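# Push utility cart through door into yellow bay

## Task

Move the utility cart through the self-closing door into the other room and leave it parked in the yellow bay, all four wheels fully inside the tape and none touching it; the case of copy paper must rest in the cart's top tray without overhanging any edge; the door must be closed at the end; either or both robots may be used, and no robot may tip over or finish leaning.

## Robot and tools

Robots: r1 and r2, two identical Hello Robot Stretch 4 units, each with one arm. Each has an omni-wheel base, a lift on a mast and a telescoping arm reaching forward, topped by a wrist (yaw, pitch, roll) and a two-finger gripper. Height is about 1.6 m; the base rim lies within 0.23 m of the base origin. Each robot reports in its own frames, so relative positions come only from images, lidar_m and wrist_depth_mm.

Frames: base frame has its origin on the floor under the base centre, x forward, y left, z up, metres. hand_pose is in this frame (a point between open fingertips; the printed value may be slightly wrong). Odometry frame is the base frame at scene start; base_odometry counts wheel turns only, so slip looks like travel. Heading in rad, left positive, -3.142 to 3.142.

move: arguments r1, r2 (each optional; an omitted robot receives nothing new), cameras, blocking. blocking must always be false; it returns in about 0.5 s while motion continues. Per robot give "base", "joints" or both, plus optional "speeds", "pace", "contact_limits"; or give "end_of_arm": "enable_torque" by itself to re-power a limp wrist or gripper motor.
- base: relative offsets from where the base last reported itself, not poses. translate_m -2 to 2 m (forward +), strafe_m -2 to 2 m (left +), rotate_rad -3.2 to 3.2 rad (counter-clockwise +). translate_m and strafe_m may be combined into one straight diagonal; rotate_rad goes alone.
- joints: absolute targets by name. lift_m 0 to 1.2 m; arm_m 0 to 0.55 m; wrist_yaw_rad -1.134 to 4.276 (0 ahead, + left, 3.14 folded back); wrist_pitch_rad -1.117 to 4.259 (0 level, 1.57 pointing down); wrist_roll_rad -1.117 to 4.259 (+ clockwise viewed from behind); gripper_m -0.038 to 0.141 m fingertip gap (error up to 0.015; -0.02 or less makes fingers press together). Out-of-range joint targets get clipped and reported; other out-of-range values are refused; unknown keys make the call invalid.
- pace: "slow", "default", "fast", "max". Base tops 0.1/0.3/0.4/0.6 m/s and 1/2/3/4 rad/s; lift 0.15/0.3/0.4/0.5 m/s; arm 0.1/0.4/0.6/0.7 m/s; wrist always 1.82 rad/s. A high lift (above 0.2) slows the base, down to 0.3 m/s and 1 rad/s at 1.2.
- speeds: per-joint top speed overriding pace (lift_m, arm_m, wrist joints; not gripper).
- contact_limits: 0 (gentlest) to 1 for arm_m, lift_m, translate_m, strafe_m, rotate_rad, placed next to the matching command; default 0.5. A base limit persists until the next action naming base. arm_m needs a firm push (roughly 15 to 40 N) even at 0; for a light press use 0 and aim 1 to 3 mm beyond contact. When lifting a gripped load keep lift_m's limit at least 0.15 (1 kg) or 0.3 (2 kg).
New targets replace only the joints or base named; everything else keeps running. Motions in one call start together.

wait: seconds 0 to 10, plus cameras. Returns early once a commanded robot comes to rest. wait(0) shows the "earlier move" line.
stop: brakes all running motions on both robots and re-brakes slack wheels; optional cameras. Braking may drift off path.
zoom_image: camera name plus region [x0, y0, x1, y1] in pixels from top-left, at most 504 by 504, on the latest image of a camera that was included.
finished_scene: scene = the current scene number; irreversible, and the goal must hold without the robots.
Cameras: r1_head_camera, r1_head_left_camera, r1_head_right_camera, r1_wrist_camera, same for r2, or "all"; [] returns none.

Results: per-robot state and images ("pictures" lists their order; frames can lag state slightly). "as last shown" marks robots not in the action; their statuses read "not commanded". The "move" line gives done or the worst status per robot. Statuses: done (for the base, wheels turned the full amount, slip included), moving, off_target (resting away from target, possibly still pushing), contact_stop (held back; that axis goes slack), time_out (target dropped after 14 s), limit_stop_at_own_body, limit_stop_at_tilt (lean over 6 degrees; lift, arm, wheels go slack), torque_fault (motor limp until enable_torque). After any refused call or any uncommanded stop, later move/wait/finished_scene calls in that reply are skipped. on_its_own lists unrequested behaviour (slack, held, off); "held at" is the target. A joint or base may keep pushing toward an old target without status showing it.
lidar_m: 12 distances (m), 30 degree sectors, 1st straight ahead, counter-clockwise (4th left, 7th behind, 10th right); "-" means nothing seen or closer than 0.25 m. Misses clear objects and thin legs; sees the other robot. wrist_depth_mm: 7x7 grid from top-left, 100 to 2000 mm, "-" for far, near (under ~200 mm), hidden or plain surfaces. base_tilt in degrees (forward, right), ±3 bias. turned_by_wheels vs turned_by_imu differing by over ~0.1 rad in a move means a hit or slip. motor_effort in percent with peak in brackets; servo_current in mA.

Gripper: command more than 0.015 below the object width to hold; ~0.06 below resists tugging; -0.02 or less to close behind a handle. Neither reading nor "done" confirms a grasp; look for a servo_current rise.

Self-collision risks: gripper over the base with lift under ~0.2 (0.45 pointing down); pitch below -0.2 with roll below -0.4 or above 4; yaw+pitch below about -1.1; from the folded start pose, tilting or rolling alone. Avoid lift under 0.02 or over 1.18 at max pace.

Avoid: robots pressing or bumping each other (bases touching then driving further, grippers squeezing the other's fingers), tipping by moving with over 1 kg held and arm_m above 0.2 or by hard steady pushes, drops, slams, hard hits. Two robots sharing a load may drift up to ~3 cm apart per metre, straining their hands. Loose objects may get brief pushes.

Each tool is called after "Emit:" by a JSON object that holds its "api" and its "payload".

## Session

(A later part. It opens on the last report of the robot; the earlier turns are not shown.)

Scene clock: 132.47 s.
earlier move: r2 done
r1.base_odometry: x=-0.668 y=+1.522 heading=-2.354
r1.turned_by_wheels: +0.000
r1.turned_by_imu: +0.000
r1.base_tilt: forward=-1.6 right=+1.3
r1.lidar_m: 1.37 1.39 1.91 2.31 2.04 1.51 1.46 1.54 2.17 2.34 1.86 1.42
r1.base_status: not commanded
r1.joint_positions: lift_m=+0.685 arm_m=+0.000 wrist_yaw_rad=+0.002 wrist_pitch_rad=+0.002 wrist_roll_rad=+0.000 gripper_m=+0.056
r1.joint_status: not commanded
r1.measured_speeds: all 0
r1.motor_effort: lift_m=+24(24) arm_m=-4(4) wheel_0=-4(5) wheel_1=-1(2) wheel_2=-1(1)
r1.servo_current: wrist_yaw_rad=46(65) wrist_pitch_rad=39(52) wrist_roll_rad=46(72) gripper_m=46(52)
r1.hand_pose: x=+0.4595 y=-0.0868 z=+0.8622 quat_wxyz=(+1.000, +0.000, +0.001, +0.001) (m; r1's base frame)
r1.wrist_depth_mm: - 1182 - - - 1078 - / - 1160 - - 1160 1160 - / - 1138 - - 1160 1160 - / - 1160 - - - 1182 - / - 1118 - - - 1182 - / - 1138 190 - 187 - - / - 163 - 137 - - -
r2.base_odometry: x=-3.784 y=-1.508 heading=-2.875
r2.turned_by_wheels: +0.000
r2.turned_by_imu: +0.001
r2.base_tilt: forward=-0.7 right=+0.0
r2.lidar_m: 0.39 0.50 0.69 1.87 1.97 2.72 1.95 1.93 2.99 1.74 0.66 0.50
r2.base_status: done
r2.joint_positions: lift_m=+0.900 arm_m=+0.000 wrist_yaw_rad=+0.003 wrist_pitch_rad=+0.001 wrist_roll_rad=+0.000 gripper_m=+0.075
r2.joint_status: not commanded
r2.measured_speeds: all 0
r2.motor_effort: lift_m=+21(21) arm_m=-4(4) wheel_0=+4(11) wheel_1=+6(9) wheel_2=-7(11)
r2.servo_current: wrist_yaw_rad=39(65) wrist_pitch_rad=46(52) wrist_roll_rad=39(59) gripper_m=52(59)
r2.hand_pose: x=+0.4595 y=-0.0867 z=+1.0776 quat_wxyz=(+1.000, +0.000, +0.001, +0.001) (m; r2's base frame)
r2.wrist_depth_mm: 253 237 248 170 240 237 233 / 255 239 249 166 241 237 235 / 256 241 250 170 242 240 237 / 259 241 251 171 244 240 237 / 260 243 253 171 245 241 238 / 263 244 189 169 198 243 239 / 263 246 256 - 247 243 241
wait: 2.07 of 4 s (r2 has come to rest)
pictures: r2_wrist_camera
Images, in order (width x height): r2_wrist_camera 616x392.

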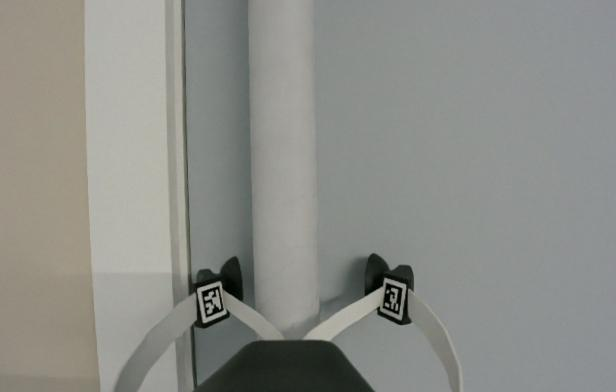

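Emit:
{"api": "move", "payload": {"r2": {"joints":{"gripper_m":-0.03}}, "blocking": false, "cameras": []}}

Emit:
{"api": "wait", "payload": {"seconds": 2.5, "cameras": []}}

Emit:
{"api": "move", "payload": {"r2": {"base":{"translate_m":-0.217,"strafe_m":-0.107},"joints":{"wrist_yaw_rad":0.262},"pace":"slow"}, "blocking": false, "cameras": []}}

Emit:
{"api": "wait", "payload": {"seconds": 5, "cameras": ["r2_wrist_camera","r2_head_camera"]}}

Scene clock: 153.47 s.
move: r2 moving
r1: as last shown
r1.base_tilt: forward=-1.7 right=+1.3
r1.lidar_m: 1.38 1.40 1.92 2.33 2.04 1.52 1.46 1.53 2.16 2.36 1.84 1.42
r1.motor_effort: lift_m=+24(24) arm_m=-4(4) wheel_0=-4(4) wheel_1=-1(1) wheel_2=-1(1)
r1.servo_current: wrist_yaw_rad=39(65) wrist_pitch_rad=46(46) wrist_roll_rad=59(65) gripper_m=39(46)
r1.wrist_depth_mm: - 1160 - - - 1078 - / - 1182 - - 1160 1138 - / - 1160 - - 1182 1138 - / - 1138 - - - 1138 - / - 1098 - - - 1138 - / - 1098 190 - 187 - - / - 163 - 137 - - -
r2.base_odometry: x=-3.784 y=-1.508 heading=-2.875
r2.turned_by_wheels: +0.000
r2.turned_by_imu: +0.000
r2.base_tilt: forward=-0.7 right=+0.1
r2.lidar_m: 0.38 0.50 0.71 1.87 1.99 2.76 1.93 1.94 2.98 1.73 0.68 0.49
r2.base_status: not commanded
r2.joint_positions: lift_m=+0.900 arm_m=+0.000 wrist_yaw_rad=+0.003 wrist_pitch_rad=+0.001 wrist_roll_rad=+0.000 gripper_m=+0.056
r2.joint_status: gripper_m moving
r2.measured_speeds: all 0
r2.motor_effort: lift_m=+21(21) arm_m=-4(4) wheel_0=+4(5) wheel_1=+6(6) wheel_2=-7(7)
r2.servo_current: wrist_yaw_rad=39(59) wrist_pitch_rad=39(46) wrist_roll_rad=59(59) gripper_m=143(143)
r2.hand_pose: x=+0.4595 y=-0.0867 z=+1.0776 quat_wxyz=(+1.000, +0.000, +0.001, +0.001) (m; r2's base frame)
r2.wrist_depth_mm: 253 237 247 170 239 236 233 / 255 238 248 166 240 237 235 / 256 241 250 171 242 239 236 / 259 242 252 171 243 240 237 / 259 242 253 172 245 242 239 / 263 245 191 169 197 244 240 / 265 246 256 - 246 244 241
pictures: none
No camera images: "cameras" was empty.

Scene clock: 154.70 s.
earlier move: r2 done
r1.base_odometry: x=-0.668 y=+1.522 heading=-2.354
r1.turned_by_wheels: +0.000
r1.turned_by_imu: +0.000
r1.base_tilt: forward=-1.6 right=+1.3
r1.lidar_m: 1.38 1.38 1.91 2.32 2.00 1.53 1.46 1.54 2.15 2.35 1.83 1.39
r1.base_status: not commanded
r1.joint_positions: lift_m=+0.685 arm_m=+0.000 wrist_yaw_rad=+0.002 wrist_pitch_rad=+0.002 wrist_roll_rad=+0.000 gripper_m=+0.056
r1.joint_status: not commanded
r1.measured_speeds: all 0
r1.motor_effort: lift_m=+24(24) arm_m=-4(4) wheel_0=-4(5) wheel_1=-1(2) wheel_2=-1(1)
r1.servo_current: wrist_yaw_rad=46(65) wrist_pitch_rad=39(52) wrist_roll_rad=59(65) gripper_m=46(46)
r1.hand_pose: x=+0.4595 y=-0.0868 z=+0.8622 quat_wxyz=(+1.000, +0.000, +0.001, +0.001) (m; r1's base frame)
r1.wrist_depth_mm: - 1160 - - - 1098 - / - 1160 - - 1138 1160 - / - 1138 - - 1160 1160 - / - 1138 - - - 1160 - / - 1118 - - - 1160 - / - 1098 190 - 187 - - / - 163 - 136 - - -
r2.base_odometry: x=-3.784 y=-1.508 heading=-2.874
r2.turned_by_wheels: +0.001
r2.turned_by_imu: +0.001
r2.base_tilt: forward=-0.7 right=+0.1
r2.lidar_m: 0.41 0.49 0.67 1.88 1.99 2.75 1.92 1.94 2.98 1.74 0.66 0.48
r2.base_status: not commanded
r2.joint_positions: lift_m=+0.900 arm_m=+0.000 wrist_yaw_rad=+0.006 wrist_pitch_rad=+0.001 wrist_roll_rad=+0.000 gripper_m=-0.028
r2.joint_status: all done
r2.measured_speeds: all 0
r2.motor_effort: lift_m=+21(21) arm_m=-4(4) wheel_0=+4(5) wheel_1=+5(6) wheel_2=+2(7)
r2.servo_current: wrist_yaw_rad=59(65) wrist_pitch_rad=39(46) wrist_roll_rad=46(59) gripper_m=130(221)
r2.hand_pose: x=+0.4599 y=-0.0856 z=+1.0776 quat_wxyz=(+1.000, +0.000, +0.001, +0.003) (m; r2's base frame)
r2.wrist_depth_mm: 254 236 246 163 236 232 229 / 255 237 246 164 238 233 230 / 257 240 248 164 239 235 231 / 259 239 250 167 240 236 232 / 262 242 250 166 241 237 233 / 264 244 188 167 182 238 236 / 266 247 255 - 244 - 236
wait: 1.23 of 2.5 s (r2 has come to rest)
pictures: none
No camera images: "cameras" was empty.

Scene clock: 155.20 s.
move: r2 moving
r1: as last shown
r1.lidar_m: 1.38 1.39 1.95 2.34 2.04 1.52 1.46 1.54 2.17 2.35 1.81 1.39
r1.motor_effort: lift_m=+24(24) arm_m=-4(4) wheel_0=-4(5) wheel_1=-1(1) wheel_2=-1(1)
r1.servo_current: wrist_yaw_rad=52(65) wrist_pitch_rad=39(46) wrist_roll_rad=65(65) gripper_m=46(46)
r1.wrist_depth_mm: - 1160 - - - 1118 - / - 1160 - - 1160 1138 - / - 1160 - - 1160 1182 - / - 1160 - - - 1182 - / - 1118 - - - 1182 - / - 1098 190 - 187 - - / - 164 - 137 - - -
r2.base_odometry: x=-3.774 y=-1.499 heading=-2.876
r2.turned_by_wheels: -0.002
r2.turned_by_imu: -0.006
r2.base_tilt: forward=-0.5 right=+0.1
r2.lidar_m: 0.41 0.50 0.72 1.88 1.97 2.73 1.92 1.90 2.99 1.78 0.67 0.49
r2.base_status: translate_m moving; strafe_m moving
r2.joint_positions: lift_m=+0.900 arm_m=+0.000 wrist_yaw_rad=+0.202 wrist_pitch_rad=+0.001 wrist_roll_rad=+0.000 gripper_m=-0.029
r2.joint_status: wrist_yaw_rad moving
r2.measured_speeds: translate_m=-0.048 strafe_m=-0.027 rotate_rad=-0.004 lift_m=+0.000 arm_m=+0.000 wrist_yaw_rad=+0.258 wrist_pitch_rad=+0.000 wrist_roll_rad=+0.000
r2.motor_effort: lift_m=+21(21) arm_m=-4(4) wheel_0=-17(17) wheel_1=-7(11) wheel_2=+6(12)
r2.servo_current: wrist_yaw_rad=520(527) wrist_pitch_rad=39(39) wrist_roll_rad=46(46) gripper_m=111(137)
r2.hand_pose: x=+0.4710 y=-0.0278 z=+1.0776 quat_wxyz=(+0.995, +0.000, +0.001, +0.101) (m; r2's base frame)
r2.wrist_depth_mm: 283 268 247 163 228 220 212 / 289 270 248 244 229 221 213 / 289 273 249 166 230 224 215 / 289 274 251 167 232 225 216 / 293 277 252 169 234 225 217 / 294 279 249 171 176 223 217 / 297 281 250 - 236 229 220
pictures: none
No camera images: "cameras" was empty.

Scene clock: 158.30 s.
earlier move: r2 done
r1.base_odometry: x=-0.668 y=+1.522 heading=-2.354
r1.turned_by_wheels: +0.000
r1.turned_by_imu: +0.000
r1.base_tilt: forward=-1.6 right=+1.3
r1.lidar_m: 1.44 1.40 1.92 2.32 2.04 1.52 1.46 1.53 2.18 2.37 1.83 1.42
r1.base_status: not commanded
r1.joint_positions: lift_m=+0.685 arm_m=+0.000 wrist_yaw_rad=+0.002 wrist_pitch_rad=+0.002 wrist_roll_rad=+0.000 gripper_m=+0.056
r1.joint_status: not commanded
r1.measured_speeds: all 0
r1.motor_effort: lift_m=+24(24) arm_m=-4(4) wheel_0=-4(5) wheel_1=-1(2) wheel_2=-1(1)
r1.servo_current: wrist_yaw_rad=52(78) wrist_pitch_rad=33(52) wrist_roll_rad=52(72) gripper_m=33(46)
r1.hand_pose: x=+0.4595 y=-0.0868 z=+0.8622 quat_wxyz=(+1.000, +0.000, +0.001, +0.001) (m; r1's base frame)
r1.wrist_depth_mm: - 1138 - - - - - / - 1182 - - 1336 - - / - 1160 - - 1366 - - / - 1160 - - - - - / - 1118 - - - - - / - 1098 190 - 187 - - / - 164 - 137 - - -
r2.base_odometry: x=-3.604 y=-1.348 heading=-2.873
r2.turned_by_wheels: +0.003
r2.turned_by_imu: -0.175
r2.base_tilt: forward=-0.6 right=+0.0
r2.lidar_m: 0.41 0.64 0.84 1.64 1.90 2.34 1.83 1.73 3.16 2.85 1.12 0.57
r2.base_status: done
r2.joint_positions: lift_m=+0.900 arm_m=+0.000 wrist_yaw_rad=+0.272 wrist_pitch_rad=+0.001 wrist_roll_rad=+0.000 gripper_m=-0.029
r2.joint_status: all done
r2.measured_speeds: all 0
r2.motor_effort: lift_m=+21(21) arm_m=-5(6) wheel_0=+3(28) wheel_1=-7(29) wheel_2=+18(22)
r2.servo_current: wrist_yaw_rad=59(533) wrist_pitch_rad=46(46) wrist_roll_rad=52(59) gripper_m=111(137)
r2.hand_pose: x=+0.4723 y=-0.0068 z=+1.0776 quat_wxyz=(+0.991, +0.000, +0.001, +0.135) (m; r2's base frame)
r2.wrist_depth_mm: 477 462 240 163 244 245 247 / 480 462 241 164 245 247 248 / - 462 243 164 247 248 250 / - 469 245 167 247 249 250 / - 473 245 165 250 251 252 / - 473 187 167 182 251 253 / - - 247 - 252 253 255
wait: 3.10 of 5 s (r2 has come to rest)
pictures: r2_head_camera, r2_wrist_camera
Images, in order (width x height): r2_head_camera 420x560, r2_wrist_camera 616x392.

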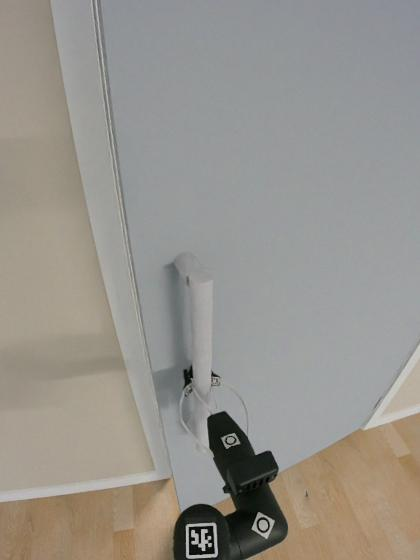

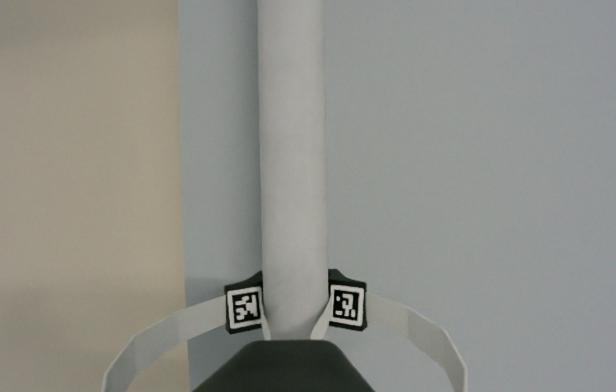

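Emit:
{"api": "move", "payload": {"r2": {"base":{"translate_m":-0.28,"strafe_m":-0.13},"pace":"slow"}, "blocking": false, "cameras": []}}

Emit:
{"api": "wait", "payload": {"seconds": 6, "cameras": ["r2_wrist_camera"]}}

Scene clock: 169.17 s.
move: r2 moving
r1: as last shown
r1.base_tilt: forward=-1.6 right=+1.2
r1.lidar_m: 1.46 1.39 1.92 2.32 2.05 1.53 1.44 1.54 2.14 2.39 1.85 1.40
r1.motor_effort: lift_m=+24(24) arm_m=-4(4) wheel_0=-4(5) wheel_1=-1(1) wheel_2=-1(1)
r1.servo_current: wrist_yaw_rad=46(59) wrist_pitch_rad=39(46) wrist_roll_rad=46(65) gripper_m=39(46)
r1.wrist_depth_mm: - 1160 - - - - - / - 1160 - - 1336 - - / - 1160 - - 1366 - - / - 1138 - - - - - / - 1098 - - - - - / - 1098 191 - 188 - - / - 163 - 137 - - -
r2.base_odometry: x=-3.593 y=-1.339 heading=-2.872
r2.turned_by_wheels: +0.001
r2.turned_by_imu: +0.002
r2.base_tilt: forward=-0.6 right=+0.0
r2.lidar_m: 0.41 0.67 0.80 1.69 1.94 2.35 1.83 1.71 3.13 2.84 1.15 0.58
r2.base_status: translate_m moving; strafe_m moving
r2.joint_positions: lift_m=+0.900 arm_m=+0.000 wrist_yaw_rad=+0.272 wrist_pitch_rad=+0.001 wrist_roll_rad=+0.000 gripper_m=-0.029
r2.joint_status: not commanded
r2.measured_speeds: translate_m=-0.048 strafe_m=-0.023 rotate_rad=+0.000 lift_m=+0.000 arm_m=+0.000 wrist_yaw_rad=+0.000 wrist_pitch_rad=+0.000 wrist_roll_rad=+0.000
r2.motor_effort: lift_m=+21(21) arm_m=-6(6) wheel_0=+1(4) wheel_1=-9(11) wheel_2=+23(24)
r2.servo_current: wrist_yaw_rad=65(78) wrist_pitch_rad=39(46) wrist_roll_rad=52(59) gripper_m=111(117)
r2.hand_pose: x=+0.4723 y=-0.0067 z=+1.0776 quat_wxyz=(+0.991, +0.000, +0.001, +0.136) (m; r2's base frame)
r2.wrist_depth_mm: - 473 241 163 245 246 248 / - 469 241 164 245 249 250 / - 477 243 164 248 249 251 / - 480 245 167 248 250 254 / - 477 246 166 249 252 254 / - 480 187 167 181 253 255 / - - 247 - 252 255 256
pictures: none
No camera images: "cameras" was empty.

Scene clock: 172.93 s.
earlier move: r2 done
r1.base_odometry: x=-0.668 y=+1.522 heading=-2.354
r1.turned_by_wheels: +0.000
r1.turned_by_imu: +0.000
r1.base_tilt: forward=-1.6 right=+1.3
r1.lidar_m: 1.48 1.37 1.92 2.33 2.06 1.51 1.42 1.53 2.19 2.35 1.82 1.40
r1.base_status: not commanded
r1.joint_positions: lift_m=+0.685 arm_m=+0.000 wrist_yaw_rad=+0.002 wrist_pitch_rad=+0.002 wrist_roll_rad=+0.000 gripper_m=+0.056
r1.joint_status: not commanded
r1.measured_speeds: all 0
r1.motor_effort: lift_m=+24(24) arm_m=-4(4) wheel_0=-4(5) wheel_1=-1(2) wheel_2=-1(1)
r1.servo_current: wrist_yaw_rad=52(72) wrist_pitch_rad=39(52) wrist_roll_rad=59(72) gripper_m=39(52)
r1.hand_pose: x=+0.4595 y=-0.0868 z=+0.8622 quat_wxyz=(+1.000, +0.000, +0.001, +0.001) (m; r1's base frame)
r1.wrist_depth_mm: - 1138 - - - - - / - 1138 - - - - - / - 1138 - - - - - / - 1160 - - - - - / - 1078 - - - - - / - 1118 190 - 187 - - / - 163 - 137 1756 - -
r2.base_odometry: x=-3.369 y=-1.149 heading=-2.873
r2.turned_by_wheels: -0.001
r2.turned_by_imu: -0.172
r2.base_tilt: forward=-0.6 right=+0.1
r2.lidar_m: 0.40 0.91 1.04 1.62 1.94 2.16 3.57 1.49 3.43 2.82 2.13 0.78
r2.base_status: done
r2.joint_positions: lift_m=+0.900 arm_m=+0.000 wrist_yaw_rad=+0.262 wrist_pitch_rad=+0.001 wrist_roll_rad=+0.000 gripper_m=-0.029
r2.joint_status: not commanded
r2.measured_speeds: all 0
r2.motor_effort: lift_m=+21(21) arm_m=-6(6) wheel_0=-8(19) wheel_1=-8(15) wheel_2=+17(25)
r2.servo_current: wrist_yaw_rad=46(78) wrist_pitch_rad=39(46) wrist_roll_rad=39(59) gripper_m=111(117)
r2.hand_pose: x=+0.4722 y=-0.0097 z=+1.0776 quat_wxyz=(+0.991, +0.000, +0.001, +0.131) (m; r2's base frame)
r2.wrist_depth_mm: - 201 221 163 296 359 - / - 203 222 164 304 359 - / - 200 223 166 298 362 - / - 204 224 166 307 364 - / - 202 224 167 303 368 - / - 206 185 168 179 368 - / - 122 221 - 320 342 -
wait: 3.77 of 6 s (r2 has come to rest)
pictures: r2_wrist_camera
Images, in order (width x height): r2_wrist_camera 616x392.

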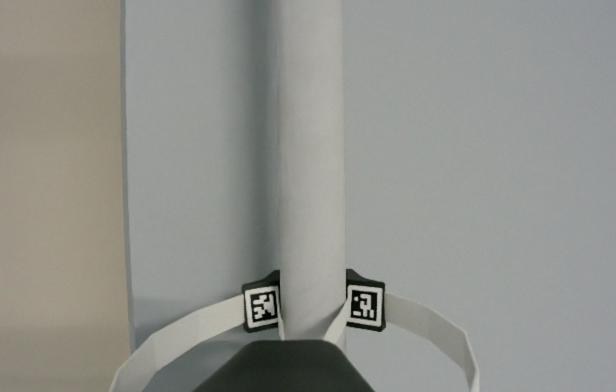

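Emit:
{"api": "move", "payload": {"r2": {"base":{"rotate_rad":0.3},"joints":{"wrist_yaw_rad":-0.08},"speeds":{"wrist_yaw_rad":0.4},"pace":"slow"}, "blocking": false, "cameras": []}}

Emit:
{"api": "wait", "payload": {"seconds": 4, "cameras": []}}

Emit:
{"api": "move", "payload": {"r2": {"base":{"translate_m":-0.22,"strafe_m":-0.17},"pace":"slow"}, "blocking": false, "cameras": []}}

Emit:
{"api": "wait", "payload": {"seconds": 6, "cameras": ["r2_wrist_camera","r2_head_camera"]}}

Scene clock: 187.63 s.
move: r2 moving
r1: as last shown
r1.lidar_m: 1.48 1.39 1.92 2.33 2.04 1.52 1.46 1.54 2.12 2.35 1.81 1.42
r1.servo_current: wrist_yaw_rad=33(65) wrist_pitch_rad=46(52) wrist_roll_rad=46(59) gripper_m=39(46)
r1.wrist_depth_mm: - 1138 - - - - - / - 1160 - - - - - / - 1160 - - - - - / - 1160 - - - - - / - 1098 - - - - - / - 1118 190 - 187 - - / - 163 - 137 1756 - -
r2.base_odometry: x=-3.369 y=-1.148 heading=-2.748
r2.turned_by_wheels: +0.125
r2.turned_by_imu: +0.099
r2.base_tilt: forward=-0.5 right=+0.1
r2.lidar_m: 0.39 0.89 1.08 1.91 1.93 2.27 4.11 1.48 3.25 2.82 1.77 0.62
r2.base_status: rotate_rad moving
r2.joint_positions: lift_m=+0.900 arm_m=+0.000 wrist_yaw_rad=+0.100 wrist_pitch_rad=+0.001 wrist_roll_rad=+0.000 gripper_m=-0.029
r2.joint_status: wrist_yaw_rad moving
r2.measured_speeds: translate_m=+0.000 strafe_m=-0.001 rotate_rad=+0.484 lift_m=+0.000 arm_m=+0.000 wrist_yaw_rad=-0.465 wrist_pitch_rad=+0.000 wrist_roll_rad=+0.000
r2.motor_effort: lift_m=+21(21) arm_m=-5(6) wheel_0=-19(19) wheel_1=-7(13) wheel_2=+1(14)
r2.servo_current: wrist_yaw_rad=65(137) wrist_pitch_rad=39(46) wrist_roll_rad=39(52) gripper_m=117(124)
r2.hand_pose: x=+0.4667 y=-0.0582 z=+1.0776 quat_wxyz=(+0.999, +0.000, +0.001, +0.050) (m; r2's base frame)
r2.wrist_depth_mm: - 198 219 163 315 375 - / - 196 220 164 315 373 - / - 196 221 166 319 375 - / - 200 222 166 310 375 - / - 201 222 167 312 375 - / - 201 210 167 180 366 - / - 131 217 - 332 359 -
pictures: none
No camera images: "cameras" was empty.

Scene clock: 188.53 s.
earlier move: r2 off_target
r1.base_odometry: x=-0.668 y=+1.522 heading=-2.354
r1.turned_by_wheels: +0.000
r1.turned_by_imu: +0.000
r1.base_tilt: forward=-1.6 right=+1.3
r1.lidar_m: 1.49 1.40 1.94 2.33 2.04 1.53 1.46 1.54 2.17 2.36 1.86 1.41
r1.base_status: not commanded
r1.joint_positions: lift_m=+0.685 arm_m=+0.000 wrist_yaw_rad=+0.002 wrist_pitch_rad=+0.002 wrist_roll_rad=+0.000 gripper_m=+0.056
r1.joint_status: not commanded
r1.measured_speeds: all 0
r1.motor_effort: lift_m=+24(24) arm_m=-3(4) wheel_0=-4(5) wheel_1=-1(2) wheel_2=-1(1)
r1.servo_current: wrist_yaw_rad=46(72) wrist_pitch_rad=26(52) wrist_roll_rad=52(59) gripper_m=39(46)
r1.hand_pose: x=+0.4595 y=-0.0868 z=+0.8622 quat_wxyz=(+1.000, +0.000, +0.001, +0.001) (m; r1's base frame)
r1.wrist_depth_mm: - 1138 - - - - - / - 1138 - - - - - / - 1118 - - 1618 - - / - 1160 - - - - - / - 1098 - - - - - / - 1118 190 - 187 - - / - 163 - 137 - - -
r2.base_odometry: x=-3.369 y=-1.149 heading=-2.573
r2.turned_by_wheels: +0.174
r2.turned_by_imu: -0.056
r2.base_tilt: forward=-0.6 right=+0.1
r2.lidar_m: 0.39 0.83 0.98 1.65 1.87 2.16 3.70 1.54 3.42 2.88 1.81 0.40
r2.base_status: done
r2.joint_positions: lift_m=+0.900 arm_m=+0.000 wrist_yaw_rad=-0.055 wrist_pitch_rad=+0.001 wrist_roll_rad=+0.000 gripper_m=-0.029
r2.joint_status: wrist_yaw_rad off_target (ended at -0.055, target -0.080)
r2.measured_speeds: translate_m=+0.000 strafe_m=+0.001 rotate_rad=-0.001 lift_m=+0.000 arm_m=+0.000 wrist_yaw_rad=+0.000 wrist_pitch_rad=+0.000 wrist_roll_rad=+0.000
r2.on_its_own: wrist_yaw_rad is at rest, and its servo_current (163 mA) is outside its rest range (0 to 104 mA)
r2.motor_effort: lift_m=+21(21) arm_m=-5(6) wheel_0=-10(22) wheel_1=-5(13) wheel_2=+9(14)
r2.servo_current: wrist_yaw_rad=163(182) wrist_pitch_rad=39(46) wrist_roll_rad=46(59) gripper_m=104(124)
r2.hand_pose: x=+0.4542 y=-0.1031 z=+1.0776 quat_wxyz=(+1.000, +0.000, +0.001, -0.027) (m; r2's base frame)
r2.wrist_depth_mm: 559 185 226 163 351 - - / 564 185 221 164 351 - - / 569 187 222 165 353 - - / 574 186 222 166 353 - - / 574 188 229 168 355 - - / 580 190 184 167 178 - - / - 144 217 - 375 - -
wait: 0.90 of 4 s (r2 has come to rest)
pictures: none
No camera images: "cameras" was empty.

Scene clock: 189.03 s.
move: r2 moving
r1: as last shown
r1.lidar_m: 1.49 1.40 1.94 2.34 2.04 1.49 1.46 1.53 2.16 2.37 1.84 1.43
r1.motor_effort: lift_m=+24(24) arm_m=-4(4) wheel_0=-4(5) wheel_1=-1(2) wheel_2=-1(1)
r1.servo_current: wrist_yaw_rad=33(65) wrist_pitch_rad=39(46) wrist_roll_rad=52(65) gripper_m=39(46)
r1.wrist_depth_mm: - 1160 - - - - - / - 1138 - - - - - / - 1160 - - 1808 - - / - 1138 - - - - - / - 1138 - - - - - / - 1118 191 - 187 - - / - 163 - 137 - - -
r2.base_odometry: x=-3.365 y=-1.137 heading=-2.573
r2.turned_by_wheels: +0.001
r2.turned_by_imu: -0.036
r2.base_tilt: forward=-0.6 right=+0.0
r2.lidar_m: 0.38 0.84 0.97 1.55 1.86 2.08 3.49 1.56 3.49 2.90 2.00 0.42
r2.base_status: translate_m moving; strafe_m moving
r2.joint_positions: lift_m=+0.900 arm_m=+0.000 wrist_yaw_rad=-0.060 wrist_pitch_rad=+0.001 wrist_roll_rad=+0.000 gripper_m=-0.029
r2.joint_status: not commanded
r2.measured_speeds: translate_m=-0.042 strafe_m=-0.030 rotate_rad=-0.002 lift_m=+0.000 arm_m=+0.000 wrist_yaw_rad=+0.000 wrist_pitch_rad=+0.000 wrist_roll_rad=+0.000
r2.motor_effort: lift_m=+21(21) arm_m=-5(6) wheel_0=+6(9) wheel_1=-16(18) wheel_2=+25(26)
r2.servo_current: wrist_yaw_rad=117(163) wrist_pitch_rad=46(46) wrist_roll_rad=46(52) gripper_m=117(117)
r2.hand_pose: x=+0.4536 y=-0.1047 z=+1.0776 quat_wxyz=(+1.000, +0.000, +0.001, -0.030) (m; r2's base frame)
r2.wrist_depth_mm: 544 182 228 163 359 - - / 549 184 222 163 357 - - / 554 185 222 165 359 - - / 559 184 223 167 362 - - / 564 190 230 167 362 - - / 564 185 186 168 178 - - / 559 175 217 - - - -
pictures: none
No camera images: "cameras" was empty.

Scene clock: 195.03 s.
earlier move: r2 contact_stop
r1.base_odometry: x=-0.668 y=+1.522 heading=-2.354
r1.turned_by_wheels: +0.000
r1.turned_by_imu: +0.000
r1.base_tilt: forward=-1.6 right=+1.3
r1.lidar_m: 1.45 1.40 1.88 2.32 2.05 1.51 1.47 1.55 2.16 2.38 1.86 1.43
r1.base_status: not commanded
r1.joint_positions: lift_m=+0.685 arm_m=+0.000 wrist_yaw_rad=+0.002 wrist_pitch_rad=+0.002 wrist_roll_rad=+0.000 gripper_m=+0.056
r1.joint_status: not commanded
r1.measured_speeds: all 0
r1.motor_effort: lift_m=+23(24) arm_m=-4(4) wheel_0=-4(5) wheel_1=-1(2) wheel_2=-1(1)
r1.servo_current: wrist_yaw_rad=39(72) wrist_pitch_rad=46(52) wrist_roll_rad=46(72) gripper_m=52(52)
r1.hand_pose: x=+0.4595 y=-0.0868 z=+0.8622 quat_wxyz=(+1.000, +0.000, +0.001, +0.001) (m; r1's base frame)
r1.wrist_depth_mm: - 1138 - - - - - / - 1138 - - 1308 1138 - / - 1138 - - 1308 - - / - 1160 - - - - - / - 1118 - - - - - / - 1118 191 - 187 - - / - 164 - 137 - - -
r2.base_odometry: x=-3.476 y=-1.245 heading=-1.950
r2.turned_by_wheels: +0.622
r2.turned_by_imu: +0.367
r2.base_tilt: forward=-0.6 right=+0.1
r2.lidar_m: 0.38 0.65 0.95 1.87 1.98 2.85 1.77 1.78 2.95 2.12 0.75 0.40
r2.base_status: translate_m contact_stop; strafe_m contact_stop
r2.joint_positions: lift_m=+0.900 arm_m=+0.000 wrist_yaw_rad=-0.075 wrist_pitch_rad=+0.001 wrist_roll_rad=+0.000 gripper_m=-0.029
r2.joint_status: not commanded
r2.measured_speeds: translate_m=+0.013 strafe_m=-0.005 rotate_rad=+0.010 lift_m=+0.000 arm_m=+0.000 wrist_yaw_rad=+0.000 wrist_pitch_rad=+0.000 wrist_roll_rad=+0.000
r2.on_its_own: the wheels are slack since a contact_stop
r2.motor_effort: lift_m=+21(21) arm_m=-7(8) wheel_0=+0(9) wheel_1=+0(18) wheel_2=-1(29)
r2.servo_current: wrist_yaw_rad=52(163) wrist_pitch_rad=39(52) wrist_roll_rad=39(65) gripper_m=104(117)
r2.hand_pose: x=+0.4521 y=-0.1088 z=+1.0777 quat_wxyz=(+0.999, +0.000, +0.001, -0.038) (m; r2's base frame)
r2.wrist_depth_mm: 413 410 234 162 254 266 276 / 413 413 234 163 256 266 277 / 413 413 236 164 257 268 279 / 413 415 237 166 257 268 279 / 418 415 237 167 259 272 283 / 418 421 186 167 180 274 283 / 421 421 239 - 263 268 285
wait: 6.00 s; no rest
pictures: r2_head_camera, r2_wrist_camera
Images, in order (width x height): r2_head_camera 420x560, r2_wrist_camera 616x392.

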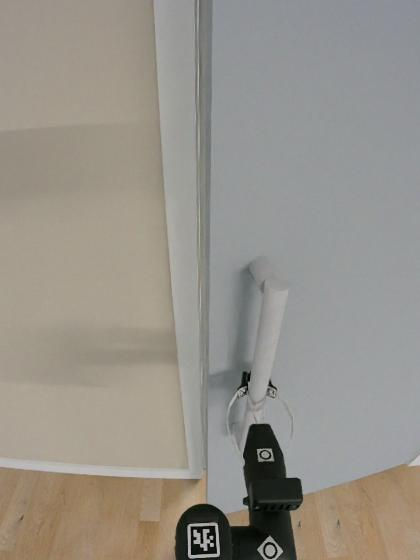

